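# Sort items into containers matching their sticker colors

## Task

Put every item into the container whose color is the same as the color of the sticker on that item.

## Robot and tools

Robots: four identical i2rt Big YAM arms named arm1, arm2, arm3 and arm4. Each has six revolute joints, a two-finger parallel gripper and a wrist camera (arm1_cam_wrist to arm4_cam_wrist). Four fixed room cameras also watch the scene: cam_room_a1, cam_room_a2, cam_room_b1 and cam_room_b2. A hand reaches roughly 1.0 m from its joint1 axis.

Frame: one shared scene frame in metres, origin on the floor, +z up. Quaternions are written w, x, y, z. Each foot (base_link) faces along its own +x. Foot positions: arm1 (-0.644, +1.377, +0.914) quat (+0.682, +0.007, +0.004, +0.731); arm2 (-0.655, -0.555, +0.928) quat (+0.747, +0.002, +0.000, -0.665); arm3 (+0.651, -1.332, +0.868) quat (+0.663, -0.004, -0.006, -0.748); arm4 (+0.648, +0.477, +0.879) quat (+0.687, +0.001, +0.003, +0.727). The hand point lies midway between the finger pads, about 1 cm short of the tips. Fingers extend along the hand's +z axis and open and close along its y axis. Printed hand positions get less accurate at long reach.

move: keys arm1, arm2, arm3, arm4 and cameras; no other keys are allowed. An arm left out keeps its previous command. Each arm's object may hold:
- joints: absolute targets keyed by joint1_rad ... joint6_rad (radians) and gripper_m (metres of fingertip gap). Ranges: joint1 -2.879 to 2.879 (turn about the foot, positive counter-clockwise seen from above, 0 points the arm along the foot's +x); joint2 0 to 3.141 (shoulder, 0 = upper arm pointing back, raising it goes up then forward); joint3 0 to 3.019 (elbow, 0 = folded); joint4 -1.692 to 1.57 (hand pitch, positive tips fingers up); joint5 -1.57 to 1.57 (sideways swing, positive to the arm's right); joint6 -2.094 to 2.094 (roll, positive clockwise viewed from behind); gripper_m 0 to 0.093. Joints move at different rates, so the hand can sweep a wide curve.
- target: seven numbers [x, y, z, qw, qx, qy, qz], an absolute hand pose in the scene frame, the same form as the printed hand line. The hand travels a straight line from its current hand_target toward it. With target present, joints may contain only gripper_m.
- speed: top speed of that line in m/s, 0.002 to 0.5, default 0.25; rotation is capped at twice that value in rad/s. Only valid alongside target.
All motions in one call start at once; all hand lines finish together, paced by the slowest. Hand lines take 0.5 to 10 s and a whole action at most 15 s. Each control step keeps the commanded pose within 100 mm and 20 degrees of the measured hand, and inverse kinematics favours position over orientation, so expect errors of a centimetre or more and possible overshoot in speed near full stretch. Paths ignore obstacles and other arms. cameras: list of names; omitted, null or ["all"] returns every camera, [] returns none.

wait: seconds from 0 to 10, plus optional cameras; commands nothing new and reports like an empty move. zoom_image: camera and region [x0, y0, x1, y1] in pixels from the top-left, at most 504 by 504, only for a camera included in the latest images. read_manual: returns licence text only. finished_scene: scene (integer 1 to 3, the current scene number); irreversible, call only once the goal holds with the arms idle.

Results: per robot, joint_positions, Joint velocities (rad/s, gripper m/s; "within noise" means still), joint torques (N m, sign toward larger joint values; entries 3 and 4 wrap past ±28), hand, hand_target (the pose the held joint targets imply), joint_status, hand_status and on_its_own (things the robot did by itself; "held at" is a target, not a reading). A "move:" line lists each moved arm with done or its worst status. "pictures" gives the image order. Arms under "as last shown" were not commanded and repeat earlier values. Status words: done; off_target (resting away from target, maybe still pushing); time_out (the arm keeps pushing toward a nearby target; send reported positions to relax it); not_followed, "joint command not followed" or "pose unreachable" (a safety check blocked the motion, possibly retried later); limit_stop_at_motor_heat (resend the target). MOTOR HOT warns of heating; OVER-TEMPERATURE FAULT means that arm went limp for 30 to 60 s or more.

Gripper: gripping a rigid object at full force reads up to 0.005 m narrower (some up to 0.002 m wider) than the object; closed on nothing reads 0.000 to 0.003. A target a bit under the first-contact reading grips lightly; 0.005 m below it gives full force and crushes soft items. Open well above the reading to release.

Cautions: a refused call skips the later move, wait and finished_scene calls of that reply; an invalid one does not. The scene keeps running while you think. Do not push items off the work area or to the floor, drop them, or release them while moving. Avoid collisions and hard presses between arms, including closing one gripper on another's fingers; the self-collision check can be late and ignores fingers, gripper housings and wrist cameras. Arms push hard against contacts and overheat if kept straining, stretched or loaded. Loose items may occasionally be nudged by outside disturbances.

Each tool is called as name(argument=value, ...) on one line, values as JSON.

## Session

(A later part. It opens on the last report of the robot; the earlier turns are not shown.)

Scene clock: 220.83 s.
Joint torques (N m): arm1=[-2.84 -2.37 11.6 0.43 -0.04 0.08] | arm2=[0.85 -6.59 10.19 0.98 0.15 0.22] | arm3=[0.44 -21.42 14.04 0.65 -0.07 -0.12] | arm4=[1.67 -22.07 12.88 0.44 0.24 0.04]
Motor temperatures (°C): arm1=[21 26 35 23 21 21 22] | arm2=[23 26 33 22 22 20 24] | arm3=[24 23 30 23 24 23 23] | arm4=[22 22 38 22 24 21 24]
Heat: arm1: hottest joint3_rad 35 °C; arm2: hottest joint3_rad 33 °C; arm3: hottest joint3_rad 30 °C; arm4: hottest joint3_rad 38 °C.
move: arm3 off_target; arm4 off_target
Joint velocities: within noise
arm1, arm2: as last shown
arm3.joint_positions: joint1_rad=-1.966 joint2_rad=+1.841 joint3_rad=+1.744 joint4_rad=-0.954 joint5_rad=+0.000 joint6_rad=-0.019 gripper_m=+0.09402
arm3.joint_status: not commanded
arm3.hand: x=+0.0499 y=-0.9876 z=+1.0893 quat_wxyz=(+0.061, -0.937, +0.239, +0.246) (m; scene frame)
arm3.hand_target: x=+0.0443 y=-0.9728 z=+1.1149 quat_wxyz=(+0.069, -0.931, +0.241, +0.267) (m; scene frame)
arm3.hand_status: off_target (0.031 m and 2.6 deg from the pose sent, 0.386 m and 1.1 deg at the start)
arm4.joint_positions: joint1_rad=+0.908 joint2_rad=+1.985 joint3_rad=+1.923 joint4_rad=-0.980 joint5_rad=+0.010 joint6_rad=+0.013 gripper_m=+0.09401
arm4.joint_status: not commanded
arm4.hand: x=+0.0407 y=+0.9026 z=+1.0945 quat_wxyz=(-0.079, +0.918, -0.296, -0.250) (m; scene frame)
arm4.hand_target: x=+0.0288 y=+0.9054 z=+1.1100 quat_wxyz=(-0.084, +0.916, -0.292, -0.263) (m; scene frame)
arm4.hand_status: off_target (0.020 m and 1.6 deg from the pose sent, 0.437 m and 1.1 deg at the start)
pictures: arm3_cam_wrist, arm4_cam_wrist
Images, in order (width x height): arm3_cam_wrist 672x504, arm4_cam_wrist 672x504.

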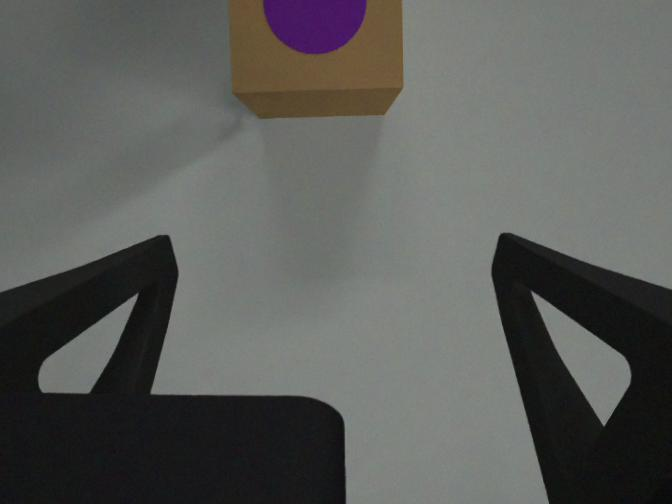

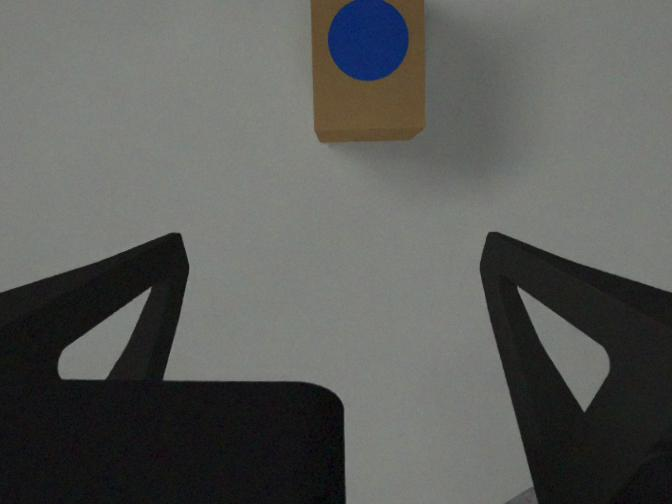

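move(arm3={"target": [-0.0245, -0.949, 1.043, 0.0690, -0.9306, 0.2407, 0.2668], "speed": 0.15}, arm4={"target": [-0.0225, 0.967, 1.006, 0.0836, -0.9160, 0.2915, 0.2626], "speed": 0.15}, cameras=["arm3_cam_wrist", "arm4_cam_wrist"])

Scene clock: 239.53 s.
Joint torques (N m): arm1=[-2.96 -2.49 11.58 0.75 -0.01 0.08] | arm2=[0.85 -6.59 10.17 0.98 0.14 0.22] | arm3=[1.67 -23.3 13.94 1.46 0.11 0.03] | arm4=[0.21 -23.3 12.31 1.14 -0.02 -0.07]
Motor temperatures (°C): arm1=[21 25 35 23 21 21 22] | arm2=[23 26 33 22 22 20 23] | arm3=[24 25 33 23 24 23 23] | arm4=[22 23 38 22 24 21 24]
Heat: arm1: hottest joint3_rad 35 °C; arm2: hottest joint3_rad 33 °C; arm3: hottest joint3_rad 33 °C; arm4: hottest joint3_rad 38 °C.
move: arm3 off_target; arm4 off_target
Joint velocities: within noise
arm1, arm2: as last shown
arm2.joint_positions: joint1_rad=+0.914 joint2_rad=+1.046 joint3_rad=+0.910 joint4_rad=-1.049 joint5_rad=+0.001 joint6_rad=-0.012 gripper_m=+0.07994
arm3.joint_positions: joint1_rad=-1.966 joint2_rad=+2.051 joint3_rad=+1.900 joint4_rad=-0.905 joint5_rad=+0.005 joint6_rad=-0.017 gripper_m=+0.09401
arm3.joint_status: not commanded
arm3.hand: x=-0.0061 y=-0.9558 z=+1.0252 quat_wxyz=(+0.063, -0.938, +0.241, +0.243) (m; scene frame)
arm3.hand_target: x=-0.0232 y=-0.9499 z=+1.0433 quat_wxyz=(+0.069, -0.931, +0.241, +0.267) (m; scene frame)
arm3.hand_status: off_target (0.027 m and 2.9 deg from the pose sent, 0.096 m and 2.6 deg at the start)
arm4.joint_positions: joint1_rad=+0.892 joint2_rad=+2.238 joint3_rad=+2.125 joint4_rad=-0.915 joint5_rad=+0.001 joint6_rad=-0.004 gripper_m=+0.09399
arm4.joint_status: not commanded
arm4.hand: x=-0.0143 y=+0.9539 z=+1.0128 quat_wxyz=(-0.081, +0.917, -0.294, -0.257) (m; scene frame)
arm4.hand_target: x=-0.0215 y=+0.9665 z=+1.0062 quat_wxyz=(-0.084, +0.916, -0.292, -0.263) (m; scene frame)
arm4.hand_status: off_target (0.017 m and 0.8 deg from the pose sent, 0.126 m and 1.6 deg at the start)
pictures: arm3_cam_wrist, arm4_cam_wrist
Images, in order (width x height): arm3_cam_wrist 672x504, arm4_cam_wrist 672x504.

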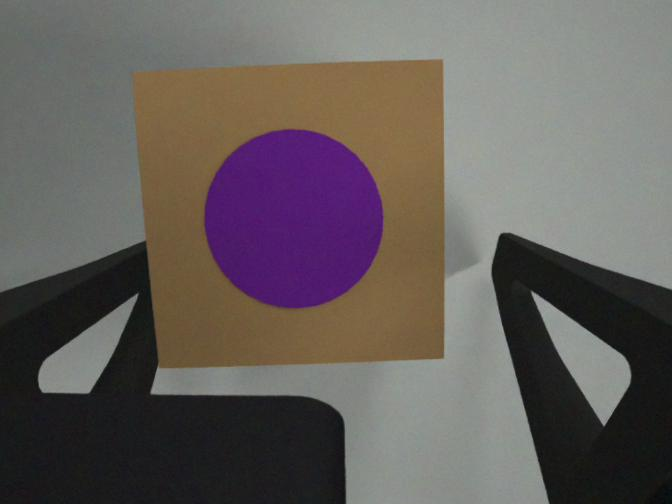

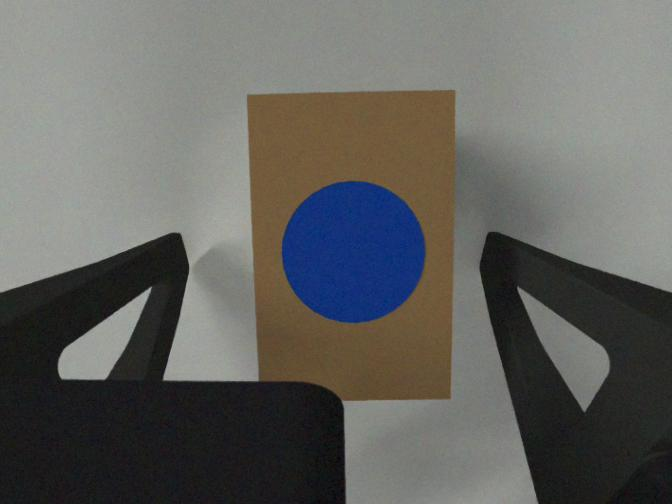

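move(arm3={"target": [-0.036, -0.952, 1.050, 0.0690, -0.9306, 0.2407, 0.2668], "speed": 0.12}, arm4={"joints": {"gripper_m": 0.036}}, cameras=["arm3_cam_wrist", "arm4_cam_wrist"])

Scene clock: 245.93 s.
Joint torques (N m): arm1=[-2.43 -2.26 11.54 0.68 0 0.07] | arm2=[0.73 -6.48 10.19 0.98 0.15 0.22] | arm3=[2.67 -23.65 14.02 0.7 0.12 0.01] | arm4=[0.73 -23.53 12.25 1.18 -0.04 -0.06]
Motor temperatures (°C): arm1=[21 25 35 23 21 21 22] | arm2=[23 26 33 22 22 20 23] | arm3=[24 25 33 23 24 23 23] | arm4=[22 24 37 22 24 21 24]
Heat: arm1: hottest joint3_rad 35 °C; arm2: hottest joint3_rad 33 °C; arm3: hottest joint3_rad 33 °C; arm4: hottest joint3_rad 37 °C.
move: arm3 off_target; arm4 off_target
Joint velocities: arm1=[within noise] | arm2=[within noise] | arm3=[within noise] | arm4=[-0.024 -0.015 -0.017 0.002 0.037 -0.183 -0.001]
arm1, arm2: as last shown
arm3.joint_positions: joint1_rad=-1.964 joint2_rad=+2.073 joint3_rad=+1.960 joint4_rad=-0.920 joint5_rad=+0.011 joint6_rad=-0.008 gripper_m=+0.09401
arm3.joint_status: not commanded
arm3.hand: x=-0.0179 y=-0.9494 z=+1.0369 quat_wxyz=(+0.067, -0.934, +0.244, +0.253) (m; scene frame)
arm3.hand_target: x=-0.0349 y=-0.9526 z=+1.0499 quat_wxyz=(+0.069, -0.931, +0.241, +0.267) (m; scene frame)
arm3.hand_status: off_target (0.022 m and 1.7 deg from the pose sent, 0.039 m and 2.9 deg at the start)
arm4.joint_positions: joint1_rad=+0.888 joint2_rad=+2.239 joint3_rad=+2.125 joint4_rad=-0.915 joint5_rad=+0.001 joint6_rad=-0.004 gripper_m=+0.04435
arm4.joint_status: gripper_m off_target (ended at +0.04438, target +0.03600)
arm4.hand: x=-0.0125 y=+0.9564 z=+1.0122 quat_wxyz=(-0.081, +0.917, -0.296, -0.256) (m; scene frame)
arm4.hand_target: x=-0.0215 y=+0.9664 z=+1.0058 quat_wxyz=(-0.084, +0.916, -0.292, -0.263) (m; scene frame)
arm4.hand_status: not commanded
pictures: arm3_cam_wrist, arm4_cam_wrist
Images, in order (width x height): arm3_cam_wrist 672x504, arm4_cam_wrist 672x504.

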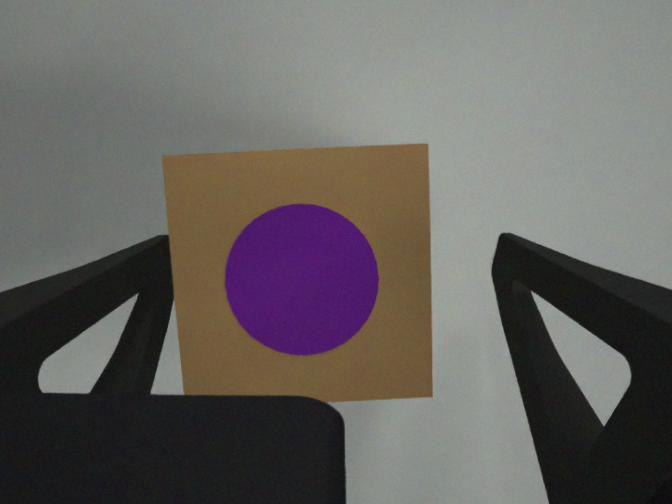

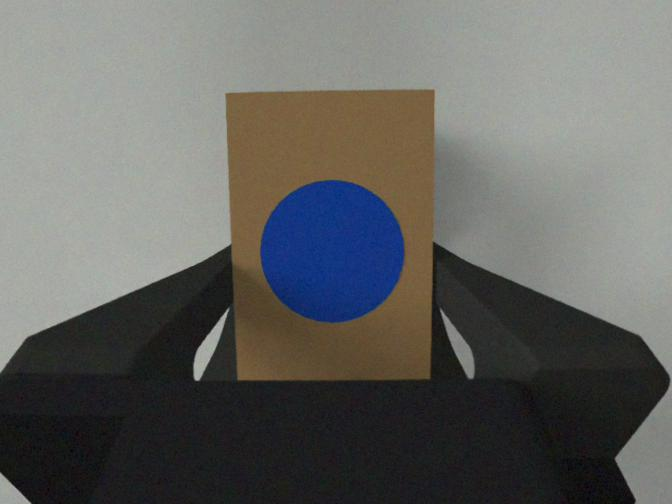

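move(arm3={"joints": {"gripper_m": 0.044}}, arm4={"target": [0.02, 0.935, 1.095, 0.0836, -0.9160, 0.2915, 0.2626], "speed": 0.2}, cameras=["arm3_cam_wrist"])

move(arm3={"target": [0.02, -0.965, 1.12, 0.0690, -0.9306, 0.2407, 0.2668], "speed": 0.2}, arm4={"target": [0.39, 0.66, 1.14, 0.0836, -0.9160, 0.2915, 0.2626], "speed": 0.35}, cameras=["arm3_cam_wrist", "arm4_cam_wrist"])

Scene clock: 259.77 s.
Joint torques (N m): arm1=[-2.9 -2.67 11.64 0.49 -0.06 0.09] | arm2=[0.91 -6.48 10.18 0.98 0.15 0.23] | arm3=[2.55 -23.41 14 0.73 0.12 0.02] | arm4=[1.14 -24.59 9.7 0.62 0.02 0]
Motor temperatures (°C): arm1=[21 25 35 23 21 21 22] | arm2=[23 26 33 22 22 20 23] | arm3=[24 25 33 23 24 23 23] | arm4=[22 26 38 22 24 21 25]
Heat: arm1: hottest joint3_rad 35 °C; arm2: hottest joint3_rad 33 °C; arm3: hottest joint3_rad 33 °C; arm4: hottest joint3_rad 38 °C.
move: arm3 off_target; arm4 done
Joint velocities: within noise
arm1: as last shown
arm2.joint_positions: joint1_rad=+0.914 joint2_rad=+1.046 joint3_rad=+0.910 joint4_rad=-1.049 joint5_rad=+0.002 joint6_rad=-0.012 gripper_m=+0.07994
arm2.joint_status: not commanded
arm2.hand: x=-0.3454 y=-0.7426 z=+1.1409 quat_wxyz=(-0.185, -0.256, -0.947, +0.051) (m; scene frame)
arm2.hand_target: x=-0.3501 y=-0.7400 z=+1.1303 quat_wxyz=(-0.167, -0.264, -0.949, +0.047) (m; scene frame)
arm2.hand_status: not commanded
arm3.joint_positions: joint1_rad=-1.963 joint2_rad=+2.073 joint3_rad=+1.960 joint4_rad=-0.921 joint5_rad=+0.011 joint6_rad=-0.007 gripper_m=+0.05307
arm3.joint_status: gripper_m off_target (ended at +0.05309, target +0.04400)
arm3.hand: x=-0.0181 y=-0.9499 z=+1.0368 quat_wxyz=(+0.067, -0.934, +0.245, +0.253) (m; scene frame)
arm3.hand_target: x=-0.0350 y=-0.9527 z=+1.0501 quat_wxyz=(+0.069, -0.931, +0.241, +0.267) (m; scene frame)
arm3.hand_status: not commanded
arm4.joint_positions: joint1_rad=+0.888 joint2_rad=+2.076 joint3_rad=+2.058 joint4_rad=-0.992 joint5_rad=+0.001 joint6_rad=-0.004 gripper_m=+0.04435
arm4.joint_status: not commanded
arm4.hand: x=+0.0193 y=+0.9340 z=+1.0947 quat_wxyz=(-0.084, +0.914, -0.295, -0.265) (m; scene frame)
arm4.hand_target: x=+0.0200 y=+0.9351 z=+1.0950 quat_wxyz=(-0.084, +0.916, -0.292, -0.263) (m; scene frame)
arm4.hand_status: done (0.001 m and 0.5 deg from the pose sent, 0.091 m and 0.9 deg at the start)
pictures: arm3_cam_wrist
Images, in order (width x height): arm3_cam_wrist 672x504.

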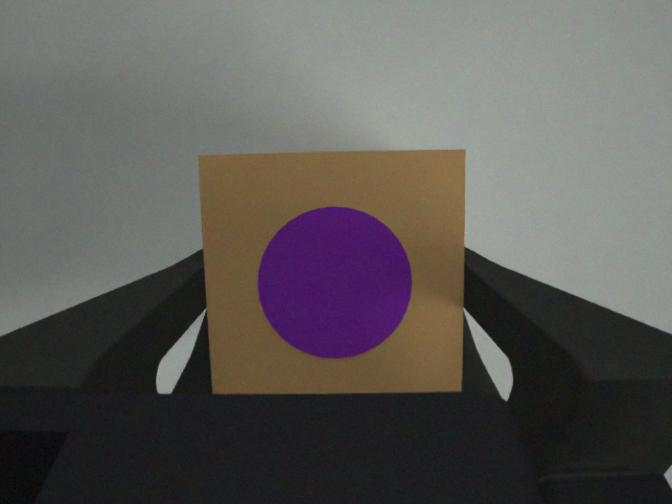

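Scene clock: 261.87 s.
Joint torques (N m): arm1=[-2.43 -2.96 11.55 0.66 -0.01 0.08] | arm2=[0.91 -6.48 10.21 0.96 0.15 0.22] | arm3=[0.91 -25.58 9.01 0.81 -0.08 -0.13] | arm4=[1.2 -2.67 9.47 0.66 0.21 0.15]
Motor temperatures (°C): arm1=[21 25 35 23 21 21 22] | arm2=[23 26 33 22 22 20 23] | arm3=[24 25 33 23 24 23 23] | arm4=[22 26 38 22 24 21 25]
Heat: arm1: hottest joint3_rad 35 °C; arm2: hottest joint3_rad 33 °C; arm3: hottest joint3_rad 33 °C; arm4: hottest joint3_rad 38 °C.
move: arm3 off_target; arm4 done
Joint velocities: within noise
arm1, arm2: as last shown
arm3.joint_positions: joint1_rad=-1.963 joint2_rad=+1.938 joint3_rad=+1.925 joint4_rad=-1.004 joint5_rad=+0.004 joint6_rad=-0.011 gripper_m=+0.05307
arm3.joint_status: not commanded
arm3.hand: x=+0.0129 y=-0.9678 z=+1.1071 quat_wxyz=(+0.067, -0.932, +0.241, +0.261) (m; scene frame)
arm3.hand_target: x=+0.0198 y=-0.9650 z=+1.1199 quat_wxyz=(+0.069, -0.931, +0.241, +0.267) (m; scene frame)
arm3.hand_status: off_target (0.015 m and 0.7 deg from the pose sent, 0.093 m and 1.7 deg at the start)
arm4.joint_positions: joint1_rad=+0.902 joint2_rad=+0.788 joint3_rad=+0.844 joint4_rad=-1.059 joint5_rad=+0.007 joint6_rad=-0.004 gripper_m=+0.04435
arm4.joint_status: not commanded
arm4.hand: x=+0.3910 y=+0.6614 z=+1.1407 quat_wxyz=(-0.086, +0.915, -0.289, -0.268) (m; scene frame)
arm4.hand_target: x=+0.3900 y=+0.6601 z=+1.1401 quat_wxyz=(-0.084, +0.916, -0.291, -0.263) (m; scene frame)
arm4.hand_status: done (0.002 m and 0.7 deg from the pose sent, 0.463 m and 0.5 deg at the start)
pictures: arm3_cam_wrist, arm4_cam_wrist
Images, in order (width x height): arm3_cam_wrist 672x504, arm4_cam_wrist 672x504.

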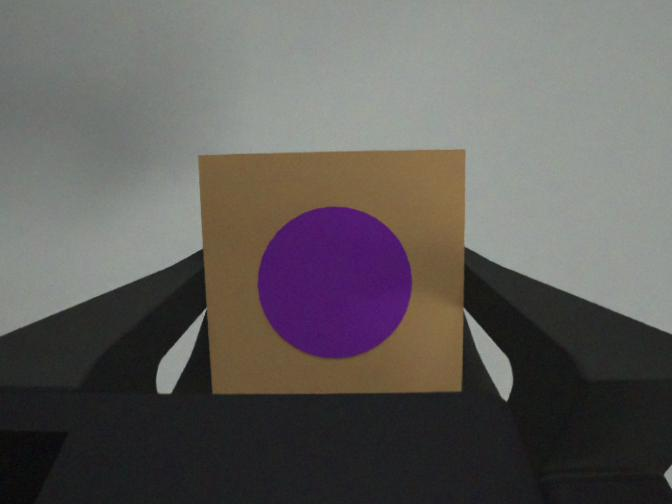

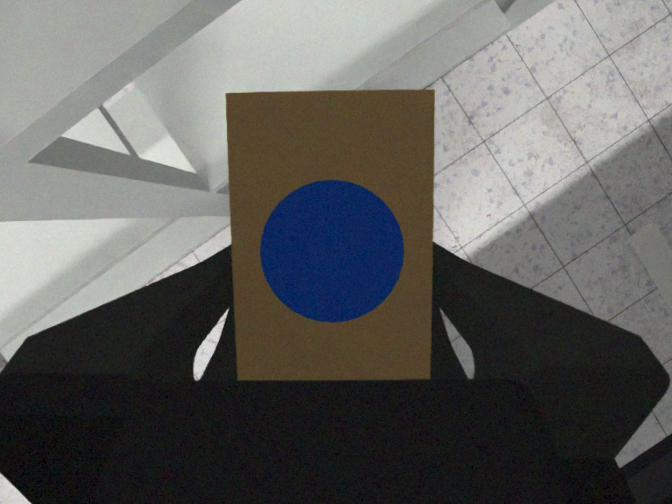

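move(arm3={"target": [0.373, -1.168, 1.14, 0.0690, -0.9306, 0.2407, 0.2668], "speed": 0.35}, arm4={"joints": {"joint1_rad": -1.9, "joint2_rad": 1.05, "joint3_rad": 1.08, "joint4_rad": -1.08, "joint5_rad": 0, "joint6_rad": 0}}, cameras=["arm4_cam_wrist"])

move(arm3={"joints": {"joint1_rad": 1.80, "joint2_rad": 1.05, "joint3_rad": 1.08, "joint4_rad": -1.08, "joint5_rad": 0, "joint6_rad": 0}}, arm4={"target": [1.135, 0.340, 0.92, 0.2564, 0.1311, 0.9569, -0.0351], "speed": 0.25}, cameras=["arm3_cam_wrist", "arm4_cam_wrist"])

Scene clock: 291.57 s.
Joint torques (N m): arm1=[-2.73 -2.55 11.49 0.8 -0.08 0.07] | arm2=[0.85 -6.48 10.17 0.95 0.14 0.21] | arm3=[0.79 -3.49 9.2 0.91 -0.04 -0.11] | arm4=[0.56 -7.88 12.05 0.76 0.05 0.07]
Motor temperatures (°C): arm1=[20 24 35 23 21 21 22] | arm2=[23 25 33 22 22 20 23] | arm3=[24 27 32 23 24 23 24] | arm4=[22 24 38 22 24 21 26]
Heat: arm1: hottest joint3_rad 35 °C; arm2: hottest joint3_rad 33 °C; arm3: hottest joint3_rad 32 °C; arm4: hottest joint3_rad 38 °C.
move: arm3 done; arm4 done
Joint velocities: within noise
arm1, arm2: as last shown
arm3.joint_positions: joint1_rad=-1.963 joint2_rad=+0.800 joint3_rad=+0.892 joint4_rad=-1.085 joint5_rad=+0.004 joint6_rad=-0.011 gripper_m=+0.05307
arm3.joint_status: not commanded
arm3.hand: x=+0.3714 y=-1.1692 z=+1.1434 quat_wxyz=(+0.069, -0.929, +0.240, +0.272) (m; scene frame)
arm3.hand_target: x=+0.3730 y=-1.1680 z=+1.1401 quat_wxyz=(+0.069, -0.931, +0.241, +0.267) (m; scene frame)
arm3.hand_status: done (0.004 m and 0.7 deg from the pose sent, 0.413 m and 0.7 deg at the start)
arm4.joint_positions: joint1_rad=-1.902 joint2_rad=+1.054 joint3_rad=+1.035 joint4_rad=-1.077 joint5_rad=+0.001 joint6_rad=-0.004 gripper_m=+0.04444
arm4.joint_status: all done
arm4.hand: x=+1.0225 y=+0.3723 z=+1.1454 quat_wxyz=(-0.231, -0.131, -0.963, +0.035) (m; scene frame)
arm4.hand_target: x=+1.0309 y=+0.3712 z=+1.1687 quat_wxyz=(-0.253, -0.131, -0.958, +0.037) (m; scene frame)
arm4.hand_status: not commanded
pictures: arm4_cam_wrist
Images, in order (width x height): arm4_cam_wrist 672x504.

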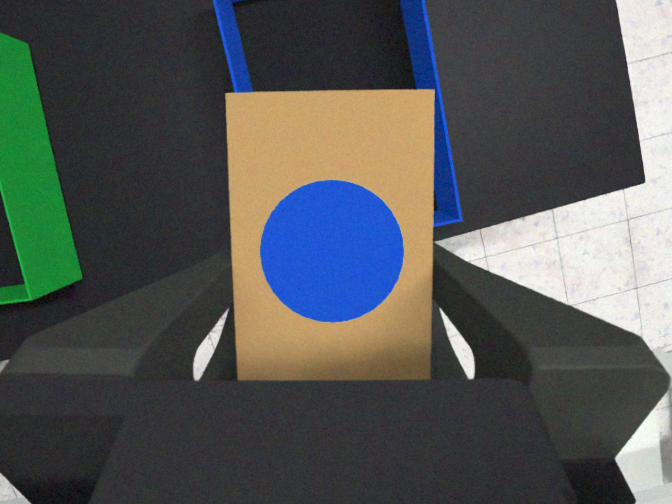

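Scene clock: 294.13 s.
Joint torques (N m): arm1=[-2.96 -2.26 11.59 0.69 -0.07 0.07] | arm2=[0.85 -6.59 10.22 0.98 0.15 0.21] | arm3=[1.85 -9.17 11.74 0.7 0.13 -0.12] | arm4=[0.5 -13.86 7.43 1.42 -0.04 0.06]
Motor temperatures (°C): arm1=[20 24 35 23 21 21 22] | arm2=[23 25 33 22 22 20 23] | arm3=[24 27 32 23 24 23 24] | arm4=[22 24 38 22 24 21 26]
Heat: arm1: hottest joint3_rad 35 °C; arm2: hottest joint3_rad 33 °C; arm3: hottest joint3_rad 32 °C; arm4: hottest joint3_rad 38 °C.
move: arm3 done; arm4 off_target
Joint velocities: within noise
arm1.joint_positions: joint1_rad=-2.253 joint2_rad=+0.998 joint3_rad=+0.909 joint4_rad=-1.102 joint5_rad=-0.008 joint6_rad=-0.008 gripper_m=+0.06996
arm1.joint_status: not commanded
arm1.hand: x=-0.3575 y=+1.1787 z=+1.1321 quat_wxyz=(-0.173, -0.292, -0.939, +0.055) (m; scene frame)
arm1.hand_target: x=-0.3599 y=+1.1760 z=+1.1300 quat_wxyz=(-0.166, -0.299, -0.938, +0.053) (m; scene frame)
arm1.hand_status: not commanded
arm2: as last shown
arm3.joint_positions: joint1_rad=+1.793 joint2_rad=+1.065 joint3_rad=+1.052 joint4_rad=-1.075 joint5_rad=-0.003 joint6_rad=+0.007 gripper_m=+0.05301
arm3.joint_status: all done
arm3.hand: x=+1.0425 y=-1.2880 z=+1.1394 quat_wxyz=(-0.239, +0.048, -0.970, -0.008) (m; scene frame)
arm3.hand_target: x=+1.0448 y=-1.2853 z=+1.1583 quat_wxyz=(-0.257, +0.054, -0.965, -0.007) (m; scene frame)
arm3.hand_status: not commanded
arm4.joint_positions: joint1_rad=-1.902 joint2_rad=+1.590 joint3_rad=+0.854 joint4_rad=-0.339 joint5_rad=-0.002 joint6_rad=-0.004 gripper_m=+0.04444
arm4.joint_status: not commanded
arm4.hand: x=+1.1266 y=+0.3425 z=+0.9126 quat_wxyz=(-0.241, -0.130, -0.961, +0.035) (m; scene frame)
arm4.hand_target: x=+1.1348 y=+0.3401 z=+0.9201 quat_wxyz=(-0.256, -0.131, -0.957, +0.035) (m; scene frame)
arm4.hand_status: off_target (0.011 m and 1.8 deg from the pose sent, 0.254 m and 3.0 deg at the start)
pictures: arm3_cam_wrist, arm4_cam_wrist
Images, in order (width x height): arm3_cam_wrist 672x504, arm4_cam_wrist 672x504.

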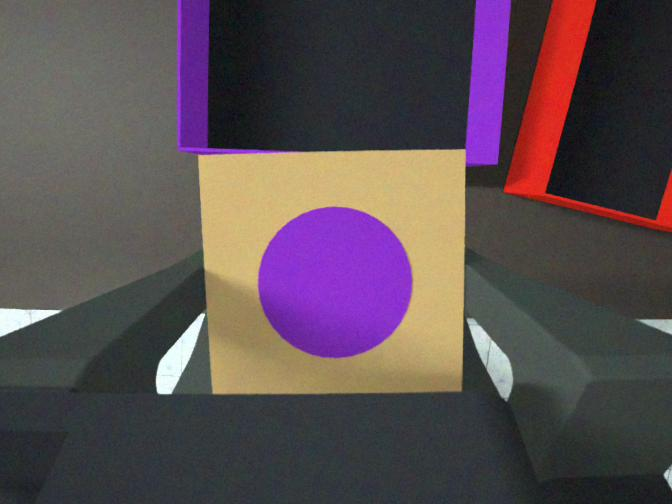

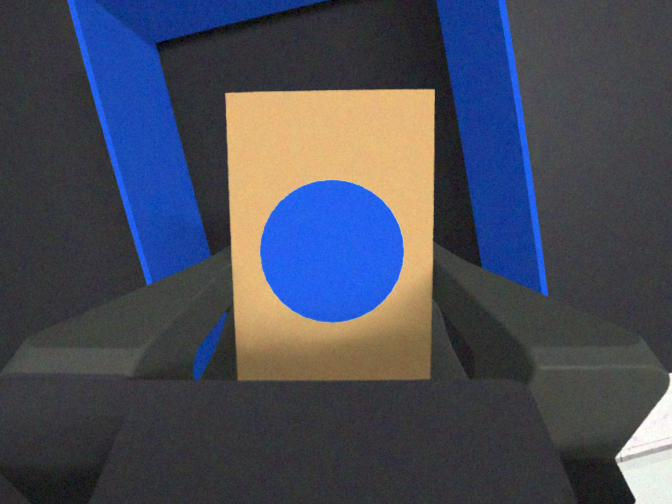

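move(arm3={"target": [1.18, -1.286, 0.96, 0.2584, -0.0523, 0.9645, 0.0140], "speed": 0.25}, arm4={"target": [1.135, 0.340, 0.755, 0.2564, 0.1311, 0.9569, -0.0351], "speed": 0.2}, cameras=["arm3_cam_wrist", "arm4_cam_wrist"])

Scene clock: 322.83 s.
Joint torques (N m): arm1=[-2.96 -2.55 11.51 0.62 -0.04 0.04] | arm2=[0.79 -6.53 10.18 1.01 0.15 0.21] | arm3=[-0.03 -15.74 9.32 1.59 -0.08 -0.13] | arm4=[0.91 -15.74 4.4 1.5 -0.04 0.09]
Motor temperatures (°C): arm1=[20 24 35 23 21 21 21] | arm2=[23 25 33 22 22 20 23] | arm3=[24 26 32 23 24 23 24] | arm4=[22 24 37 22 24 21 26]
Heat: arm1: hottest joint3_rad 35 °C; arm2: hottest joint3_rad 33 °C; arm3: hottest joint3_rad 32 °C; arm4: hottest joint3_rad 37 °C.
move: arm3 off_target; arm4 done
Joint velocities: within noise
arm1, arm2: as last shown
arm3.joint_positions: joint1_rad=+1.781 joint2_rad=+1.572 joint3_rad=+0.975 joint4_rad=-0.499 joint5_rad=-0.025 joint6_rad=-0.014 gripper_m=+0.05301
arm3.joint_status: not commanded
arm3.hand: x=+1.1670 y=-1.2802 z=+0.9433 quat_wxyz=(-0.235, +0.055, -0.970, -0.015) (m; scene frame)
arm3.hand_target: x=+1.1794 y=-1.2860 z=+0.9602 quat_wxyz=(-0.258, +0.052, -0.965, -0.014) (m; scene frame)
arm3.hand_status: off_target (0.022 m and 2.8 deg from the pose sent, 0.226 m and 2.5 deg at the start)
arm4.joint_positions: joint1_rad=-1.902 joint2_rad=+1.999 joint3_rad=+0.800 joint4_rad=+0.133 joint5_rad=-0.002 joint6_rad=-0.004 gripper_m=+0.04444
arm4.joint_status: not commanded
arm4.hand: x=+1.1267 y=+0.3416 z=+0.7527 quat_wxyz=(-0.245, -0.130, -0.960, +0.035) (m; scene frame)
arm4.hand_target: x=+1.1350 y=+0.3401 z=+0.7552 quat_wxyz=(-0.257, -0.131, -0.957, +0.035) (m; scene frame)
arm4.hand_status: done (0.009 m and 1.4 deg from the pose sent, 0.158 m and 1.8 deg at the start)
pictures: arm3_cam_wrist, arm4_cam_wrist
Images, in order (width x height): arm3_cam_wrist 672x504, arm4_cam_wrist 672x504.

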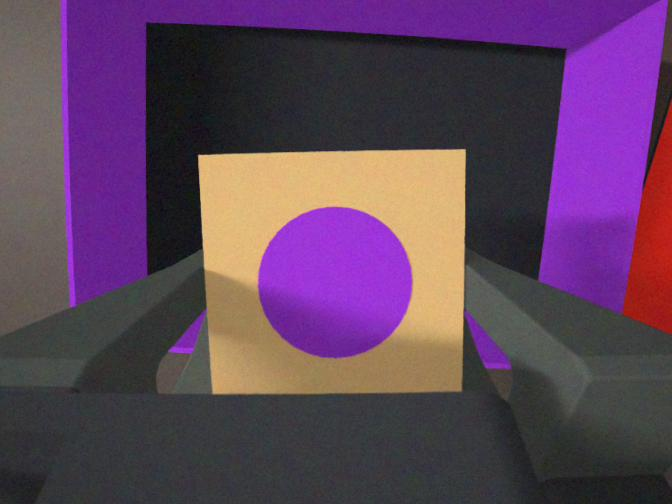

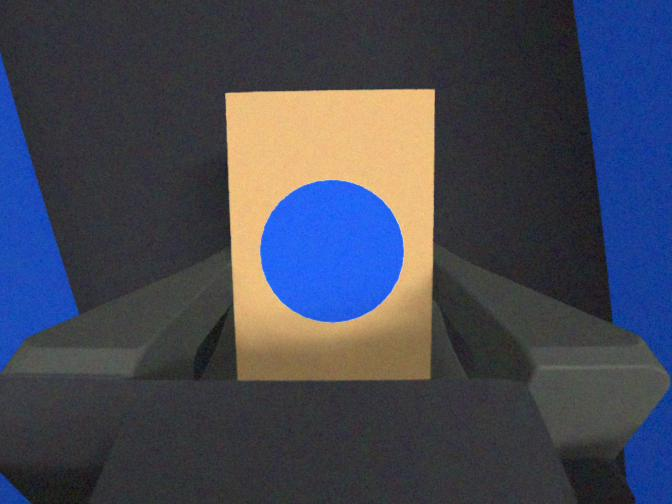

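move(arm3={"target": [1.185, -1.288, 0.825, 0.2584, -0.0523, 0.9645, 0.0140], "speed": 0.15}, arm4={"target": [1.135, 0.340, 0.738, 0.2564, 0.1311, 0.9569, -0.0351], "speed": 0.06}, cameras=["arm3_cam_wrist", "arm4_cam_wrist"])

Scene clock: 332.13 s.
Joint torques (N m): arm1=[-2.61 -2.73 11.56 0.44 -0.05 0.06] | arm2=[0.85 -6.42 10.18 0.95 0.15 0.22] | arm3=[0.03 -16.21 5.85 1.72 -0.09 -0.12] | arm4=[0.97 -14.21 4.52 1.47 0.02 0.09]
Motor temperatures (°C): arm1=[20 24 36 23 21 21 21] | arm2=[23 25 33 22 22 20 23] | arm3=[24 26 31 23 24 23 24] | arm4=[22 24 35 22 24 21 26]
Heat: arm1: hottest joint3_rad 36 °C; arm2: hottest joint3_rad 33 °C; arm3: hottest joint3_rad 31 °C; arm4: hottest joint3_rad 35 °C.
move: arm3 done; arm4 done
Joint velocities: within noise
arm1, arm2: as last shown
arm3.joint_positions: joint1_rad=+1.781 joint2_rad=+1.837 joint3_rad=+0.900 joint4_rad=-0.128 joint5_rad=-0.026 joint6_rad=-0.015 gripper_m=+0.05301
arm3.joint_status: not commanded
arm3.hand: x=+1.1807 y=-1.2805 z=+0.8226 quat_wxyz=(-0.250, +0.056, -0.967, -0.015) (m; scene frame)
arm3.hand_target: x=+1.1849 y=-1.2879 z=+0.8251 quat_wxyz=(-0.258, +0.052, -0.965, -0.014) (m; scene frame)
arm3.hand_status: done (0.009 m and 1.1 deg from the pose sent, 0.120 m and 2.8 deg at the start)
arm4.joint_positions: joint1_rad=-1.902 joint2_rad=+2.033 joint3_rad=+0.800 joint4_rad=+0.176 joint5_rad=-0.002 joint6_rad=-0.004 gripper_m=+0.04444
arm4.joint_status: not commanded
arm4.hand: x=+1.1271 y=+0.3415 z=+0.7418 quat_wxyz=(-0.249, -0.130, -0.959, +0.036) (m; scene frame)
arm4.hand_target: x=+1.1349 y=+0.3401 z=+0.7382 quat_wxyz=(-0.256, -0.131, -0.957, +0.035) (m; scene frame)
arm4.hand_status: done (0.009 m and 0.9 deg from the pose sent, 0.017 m and 1.4 deg at the start)
pictures: arm3_cam_wrist, arm4_cam_wrist
Images, in order (width x height): arm3_cam_wrist 672x504, arm4_cam_wrist 672x504.

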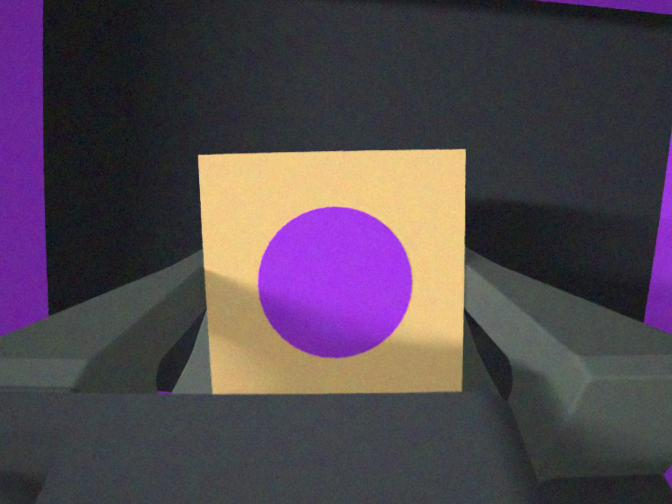

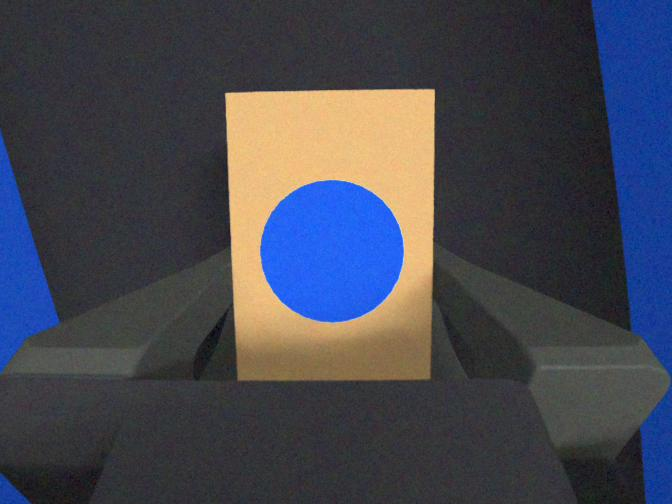

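move(arm3={"target": [1.185, -1.288, 0.797, 0.2584, -0.0523, 0.9645, 0.0140], "speed": 0.08}, arm4={"target": [1.135, 0.340, 0.728, 0.2564, 0.1311, 0.9569, -0.0351], "speed": 0.06}, cameras=["arm3_cam_wrist", "arm4_cam_wrist"])

move(arm3={"target": [1.185, -1.288, 0.785, 0.2584, -0.0523, 0.9645, 0.0140], "speed": 0.08}, arm4={"target": [1.135, 0.340, 0.720, 0.2564, 0.1311, 0.9569, -0.0351], "speed": 0.06}, cameras=["arm3_cam_wrist"])

Scene clock: 338.93 s.
Joint torques (N m): arm1=[-3.02 -2.2 11.63 0.64 -0.04 0.04] | arm2=[0.85 -6.65 10.19 0.99 0.15 0.21] | arm3=[0.03 -16.26 5.18 1.74 -0.06 -0.11] | arm4=[0.67 -13.39 4.71 1.32 -0.01 0.1]
Motor temperatures (°C): arm1=[20 24 36 23 21 21 21] | arm2=[23 25 34 22 22 20 23] | arm3=[24 26 31 23 24 23 25] | arm4=[22 24 34 22 24 21 26]
Heat: arm1: hottest joint3_rad 36 °C; arm2: hottest joint3_rad 34 °C; arm3: hottest joint3_rad 31 °C; arm4: hottest joint3_rad 34 °C.
move: arm3 done; arm4 off_target
Joint velocities: within noise
arm1, arm2: as last shown
arm3.joint_positions: joint1_rad=+1.781 joint2_rad=+1.900 joint3_rad=+0.896 joint4_rad=-0.054 joint5_rad=-0.026 joint6_rad=-0.015 gripper_m=+0.05301
arm3.joint_status: not commanded
arm3.hand: x=+1.1830 y=-1.2806 z=+0.7982 quat_wxyz=(-0.254, +0.056, -0.966, -0.016) (m; scene frame)
arm3.hand_target: x=+1.1848 y=-1.2879 z=+0.7969 quat_wxyz=(-0.258, +0.052, -0.965, -0.014) (m; scene frame)
arm3.hand_status: done (0.008 m and 0.7 deg from the pose sent, 0.027 m and 1.1 deg at the start)
arm4.joint_positions: joint1_rad=-1.902 joint2_rad=+2.050 joint3_rad=+0.800 joint4_rad=+0.206 joint5_rad=-0.002 joint6_rad=-0.004 gripper_m=+0.04444
arm4.joint_status: not commanded
arm4.hand: x=+1.1290 y=+0.3409 z=+0.7373 quat_wxyz=(-0.256, -0.129, -0.957, +0.037) (m; scene frame)
arm4.hand_target: x=+1.1345 y=+0.3402 z=+0.7281 quat_wxyz=(-0.256, -0.131, -0.957, +0.035) (m; scene frame)
arm4.hand_status: off_target (0.011 m and 0.3 deg from the pose sent, 0.016 m and 0.9 deg at the start)
pictures: arm3_cam_wrist, arm4_cam_wrist
Images, in order (width x height): arm3_cam_wrist 672x504, arm4_cam_wrist 672x504.

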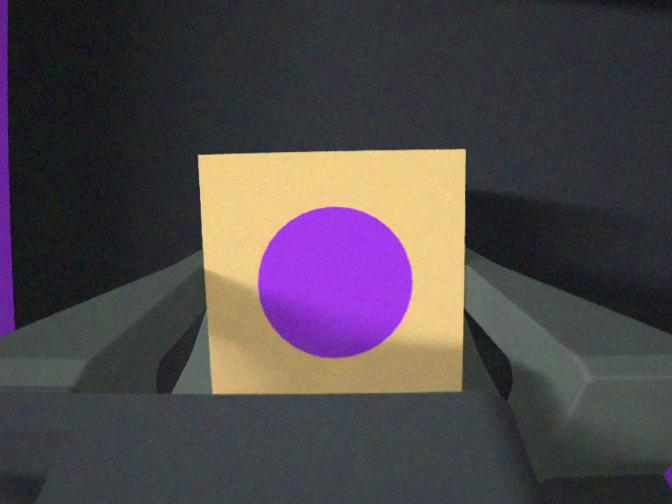

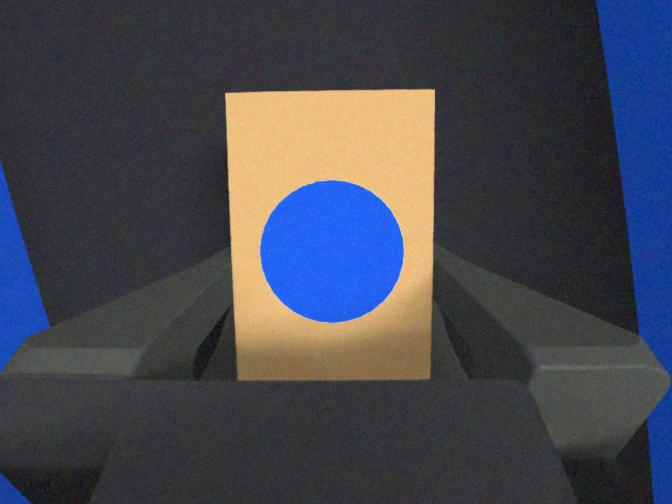

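Scene clock: 339.90 s.
Joint torques (N m): arm1=[-2.84 -2.08 11.4 0.66 -0.02 0.08] | arm2=[0.79 -6.48 10.17 0.99 0.14 0.21] | arm3=[0.03 -16.03 4.94 1.69 -0.06 -0.11] | arm4=[0.73 -12.75 4.36 1.29 0.02 0.04]
Motor temperatures (°C): arm1=[20 24 36 23 21 21 21] | arm2=[23 25 34 22 22 20 23] | arm3=[24 26 31 23 24 23 25] | arm4=[22 24 34 22 24 21 26]
Heat: arm1: hottest joint3_rad 36 °C; arm2: hottest joint3_rad 34 °C; arm3: hottest joint3_rad 31 °C; arm4: hottest joint3_rad 34 °C.
move: arm3 done; arm4 off_target
Joint velocities: within noise
arm1, arm2: as last shown
arm3.joint_positions: joint1_rad=+1.781 joint2_rad=+1.926 joint3_rad=+0.896 joint4_rad=-0.023 joint5_rad=-0.026 joint6_rad=-0.015 gripper_m=+0.05301
arm3.joint_status: not commanded
arm3.hand: x=+1.1841 y=-1.2807 z=+0.7882 quat_wxyz=(-0.256, +0.056, -0.965, -0.016) (m; scene frame)
arm3.hand_target: x=+1.1848 y=-1.2879 z=+0.7850 quat_wxyz=(-0.258, +0.052, -0.965, -0.014) (m; scene frame)
arm3.hand_status: done (0.008 m and 0.5 deg from the pose sent, 0.015 m and 0.7 deg at the start)
arm4.joint_positions: joint1_rad=-1.902 joint2_rad=+2.060 joint3_rad=+0.807 joint4_rad=+0.227 joint5_rad=-0.003 joint6_rad=-0.004 gripper_m=+0.04444
arm4.joint_status: not commanded
arm4.hand: x=+1.1345 y=+0.3394 z=+0.7368 quat_wxyz=(-0.264, -0.129, -0.955, +0.038) (m; scene frame)
arm4.hand_target: x=+1.1343 y=+0.3402 z=+0.7206 quat_wxyz=(-0.256, -0.131, -0.957, +0.035) (m; scene frame)
arm4.hand_status: off_target (0.017 m and 1.0 deg from the pose sent, 0.018 m and 0.3 deg at the start)
pictures: arm3_cam_wrist
Images, in order (width x height): arm3_cam_wrist 672x504.

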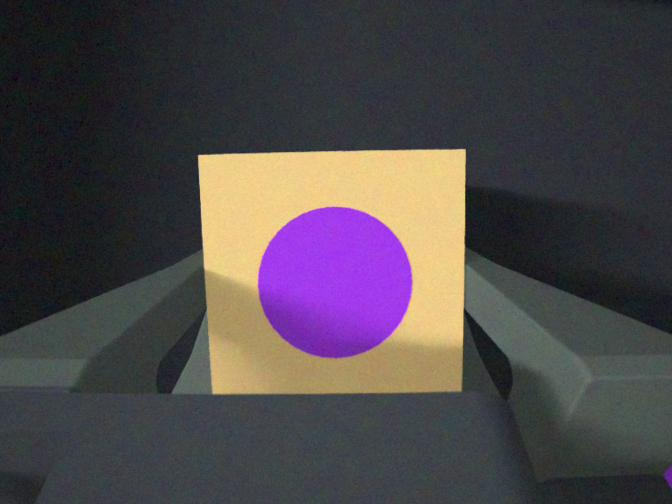

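move(arm3={"target": [1.185, -1.288, 0.773, 0.2584, -0.0523, 0.9645, 0.0140], "speed": 0.08}, arm4={"target": [1.135, 0.340, 0.728, 0.2564, 0.1311, 0.9569, -0.0351], "speed": 0.05, "joints": {"gripper_m": 0.068}}, cameras=["arm4_cam_wrist"])

move(arm3={"target": [1.185, -1.288, 0.763, 0.2584, -0.0523, 0.9645, 0.0140], "speed": 0.08}, arm4={"target": [1.09, 0.353, 0.85, 0.2564, 0.1311, 0.9569, -0.0351], "speed": 0.2}, cameras=["arm3_cam_wrist", "arm4_cam_wrist"])

Scene clock: 345.27 s.
Joint torques (N m): arm1=[-2.14 -3.08 11.37 0.57 -0.07 0.06] | arm2=[0.79 -6.48 10.18 0.96 0.16 0.22] | arm3=[0.03 -16.26 4.75 1.74 -0.05 -0.11] | arm4=[0.56 -14.51 4.26 0.44 0.06 0.07]
Motor temperatures (°C): arm1=[20 24 36 23 21 21 21] | arm2=[23 25 34 22 22 20 23] | arm3=[24 26 31 23 24 23 25] | arm4=[22 24 33 22 24 21 26]
Heat: arm1: hottest joint3_rad 36 °C; arm2: hottest joint3_rad 34 °C; arm3: hottest joint3_rad 31 °C; arm4: hottest joint3_rad 33 °C.
move: arm3 done; arm4 done
Joint velocities: within noise
arm1: as last shown
arm2.joint_positions: joint1_rad=+0.914 joint2_rad=+1.046 joint3_rad=+0.910 joint4_rad=-1.049 joint5_rad=+0.002 joint6_rad=-0.012 gripper_m=+0.07994
arm2.joint_status: not commanded
arm2.hand: x=-0.3454 y=-0.7426 z=+1.1409 quat_wxyz=(-0.185, -0.256, -0.947, +0.051) (m; scene frame)
arm2.hand_target: x=-0.3501 y=-0.7400 z=+1.1303 quat_wxyz=(-0.167, -0.264, -0.949, +0.047) (m; scene frame)
arm2.hand_status: not commanded
arm3.joint_positions: joint1_rad=+1.781 joint2_rad=+1.957 joint3_rad=+0.896 joint4_rad=+0.008 joint5_rad=-0.026 joint6_rad=-0.015 gripper_m=+0.05301
arm3.joint_status: not commanded
arm3.hand: x=+1.1840 y=-1.2809 z=+0.7760 quat_wxyz=(-0.255, +0.056, -0.965, -0.016) (m; scene frame)
arm3.hand_target: x=+1.1848 y=-1.2879 z=+0.7730 quat_wxyz=(-0.258, +0.052, -0.965, -0.014) (m; scene frame)
arm3.hand_status: done (0.008 m and 0.5 deg from the pose sent, 0.017 m and 0.5 deg at the start)
arm4.joint_positions: joint1_rad=-1.901 joint2_rad=+2.062 joint3_rad=+0.808 joint4_rad=+0.228 joint5_rad=-0.004 joint6_rad=-0.004 gripper_m=+0.06790
arm4.joint_status: all done
arm4.hand: x=+1.1352 y=+0.3399 z=+0.7365 quat_wxyz=(-0.265, -0.129, -0.955, +0.037) (m; scene frame)
arm4.hand_target: x=+1.1348 y=+0.3401 z=+0.7281 quat_wxyz=(-0.256, -0.131, -0.957, +0.035) (m; scene frame)
arm4.hand_status: done (0.008 m and 1.1 deg from the pose sent, 0.009 m and 1.0 deg at the start)
pictures: arm4_cam_wrist
Images, in order (width x height): arm4_cam_wrist 672x504.

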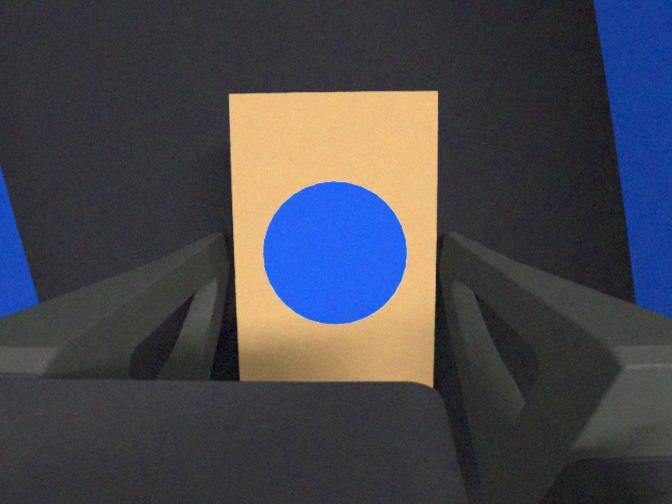

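Scene clock: 346.57 s.
Joint torques (N m): arm1=[-2.84 -2.9 11.62 0.65 -0.05 0.08] | arm2=[0.91 -6.53 10.21 0.98 0.14 0.21] | arm3=[0.09 -16.03 4.66 1.72 -0.06 -0.11] | arm4=[0.67 -12.16 5.26 0.5 0.07 0.08]
Motor temperatures (°C): arm1=[20 24 36 23 21 21 21] | arm2=[23 25 34 22 22 20 23] | arm3=[24 26 30 23 24 23 25] | arm4=[22 24 33 22 24 21 26]
Heat: arm1: hottest joint3_rad 36 °C; arm2: hottest joint3_rad 34 °C; arm3: hottest joint3_rad 30 °C; arm4: hottest joint3_rad 33 °C.
move: arm3 done; arm4 done
Joint velocities: within noise
arm1, arm2: as last shown
arm3.joint_positions: joint1_rad=+1.781 joint2_rad=+1.981 joint3_rad=+0.896 joint4_rad=+0.032 joint5_rad=-0.026 joint6_rad=-0.015 gripper_m=+0.05301
arm3.joint_status: not commanded
arm3.hand: x=+1.1839 y=-1.2810 z=+0.7669 quat_wxyz=(-0.256, +0.056, -0.965, -0.016) (m; scene frame)
arm3.hand_target: x=+1.1847 y=-1.2879 z=+0.7630 quat_wxyz=(-0.258, +0.052, -0.965, -0.014) (m; scene frame)
arm3.hand_status: done (0.008 m and 0.5 deg from the pose sent, 0.015 m and 0.5 deg at the start)
arm4.joint_positions: joint1_rad=-1.901 joint2_rad=+1.653 joint3_rad=+0.681 joint4_rad=-0.055 joint5_rad=-0.004 joint6_rad=-0.004 gripper_m=+0.06791
arm4.joint_status: not commanded
arm4.hand: x=+1.0935 y=+0.3521 z=+0.8536 quat_wxyz=(-0.264, -0.129, -0.955, +0.037) (m; scene frame)
arm4.hand_target: x=+1.0900 y=+0.3531 z=+0.8501 quat_wxyz=(-0.256, -0.131, -0.957, +0.035) (m; scene frame)
arm4.hand_status: done (0.005 m and 1.0 deg from the pose sent, 0.123 m and 1.1 deg at the start)
pictures: arm3_cam_wrist, arm4_cam_wrist
Images, in order (width x height): arm3_cam_wrist 672x504, arm4_cam_wrist 672x504.

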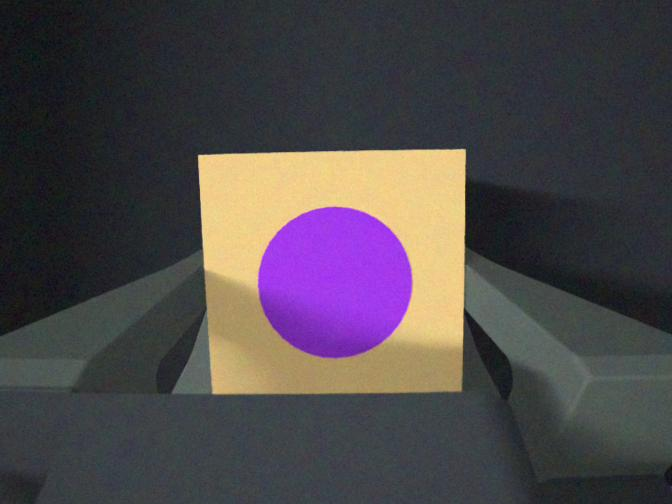

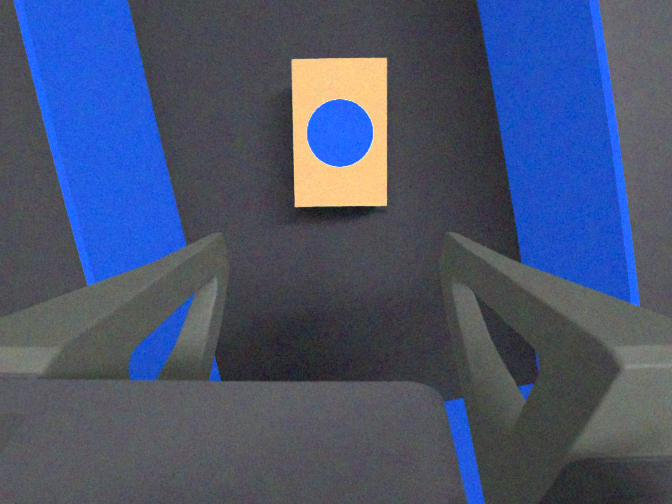

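move(arm3={"target": [1.185, -1.288, 0.752, 0.2584, -0.0523, 0.9645, 0.0140], "speed": 0.08}, cameras=[])

move(arm3={"target": [1.185, -1.288, 0.744, 0.2584, -0.0523, 0.9645, 0.0140], "speed": 0.08}, cameras=["arm3_cam_wrist"])

Scene clock: 350.63 s.
Joint torques (N m): arm1=[-2.49 -2.37 11.55 0.72 -0.04 0.04] | arm2=[0.97 -6.59 10.15 0.96 0.15 0.21] | arm3=[0.15 -15.74 4.7 1.63 -0.05 -0.11] | arm4=[0.91 -12.16 5.19 0.65 0.04 0.1]
Motor temperatures (°C): arm1=[20 24 36 23 21 21 21] | arm2=[23 25 34 22 22 20 23] | arm3=[24 26 30 23 24 23 25] | arm4=[22 24 33 22 24 21 26]
Heat: arm1: hottest joint3_rad 36 °C; arm2: hottest joint3_rad 34 °C; arm3: hottest joint3_rad 30 °C; arm4: hottest joint3_rad 33 °C.
move: arm3 done
Joint velocities: within noise
arm1, arm2, arm4: as last shown
arm3.joint_positions: joint1_rad=+1.781 joint2_rad=+2.006 joint3_rad=+0.896 joint4_rad=+0.061 joint5_rad=-0.026 joint6_rad=-0.016 gripper_m=+0.05301
arm3.joint_status: not commanded
arm3.hand: x=+1.1841 y=-1.2811 z=+0.7575 quat_wxyz=(-0.258, +0.056, -0.965, -0.016) (m; scene frame)
arm3.hand_target: x=+1.1847 y=-1.2879 z=+0.7520 quat_wxyz=(-0.258, +0.052, -0.965, -0.014) (m; scene frame)
arm3.hand_status: done (0.009 m and 0.5 deg from the pose sent, 0.017 m and 0.5 deg at the start)
pictures: none
No camera images: "cameras" was empty.

Scene clock: 351.60 s.
Joint torques (N m): arm1=[-3.37 -2.55 11.6 0.47 -0.06 0.07] | arm2=[0.79 -6.53 10.18 0.98 0.14 0.21] | arm3=[0.21 -14.39 4.79 1.54 -0.04 -0.1] | arm4=[0.67 -12.22 5.42 0.44 0.06 0.1]
Motor temperatures (°C): arm1=[20 24 36 23 21 21 21] | arm2=[23 25 34 22 22 20 23] | arm3=[24 26 30 23 24 23 25] | arm4=[22 24 33 22 24 21 26]
Heat: arm1: hottest joint3_rad 36 °C; arm2: hottest joint3_rad 34 °C; arm3: hottest joint3_rad 30 °C; arm4: hottest joint3_rad 33 °C.
move: arm3 off_target
Joint velocities: within noise
arm1.joint_positions: joint1_rad=-2.253 joint2_rad=+0.998 joint3_rad=+0.909 joint4_rad=-1.102 joint5_rad=-0.008 joint6_rad=-0.008 gripper_m=+0.06996
arm1.joint_status: not commanded
arm1.hand: x=-0.3575 y=+1.1787 z=+1.1321 quat_wxyz=(-0.173, -0.292, -0.939, +0.055) (m; scene frame)
arm1.hand_target: x=-0.3599 y=+1.1760 z=+1.1300 quat_wxyz=(-0.166, -0.299, -0.938, +0.053) (m; scene frame)
arm1.hand_status: not commanded
arm2, arm4: as last shown
arm3.joint_positions: joint1_rad=+1.781 joint2_rad=+2.012 joint3_rad=+0.896 joint4_rad=+0.084 joint5_rad=-0.026 joint6_rad=-0.016 gripper_m=+0.05301
arm3.joint_status: not commanded
arm3.hand: x=+1.1876 y=-1.2808 z=+0.7574 quat_wxyz=(-0.266, +0.056, -0.962, -0.016) (m; scene frame)
arm3.hand_target: x=+1.1844 y=-1.2879 z=+0.7443 quat_wxyz=(-0.258, +0.052, -0.965, -0.014) (m; scene frame)
arm3.hand_status: off_target (0.015 m and 1.0 deg from the pose sent, 0.015 m and 0.5 deg at the start)
pictures: arm3_cam_wrist
Images, in order (width x height): arm3_cam_wrist 672x504.

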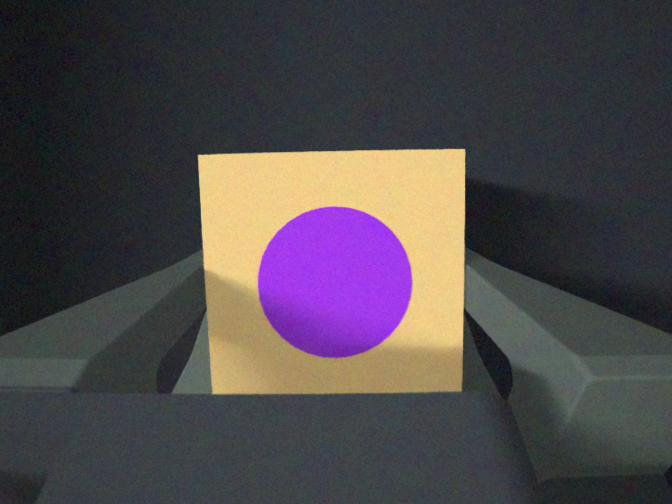

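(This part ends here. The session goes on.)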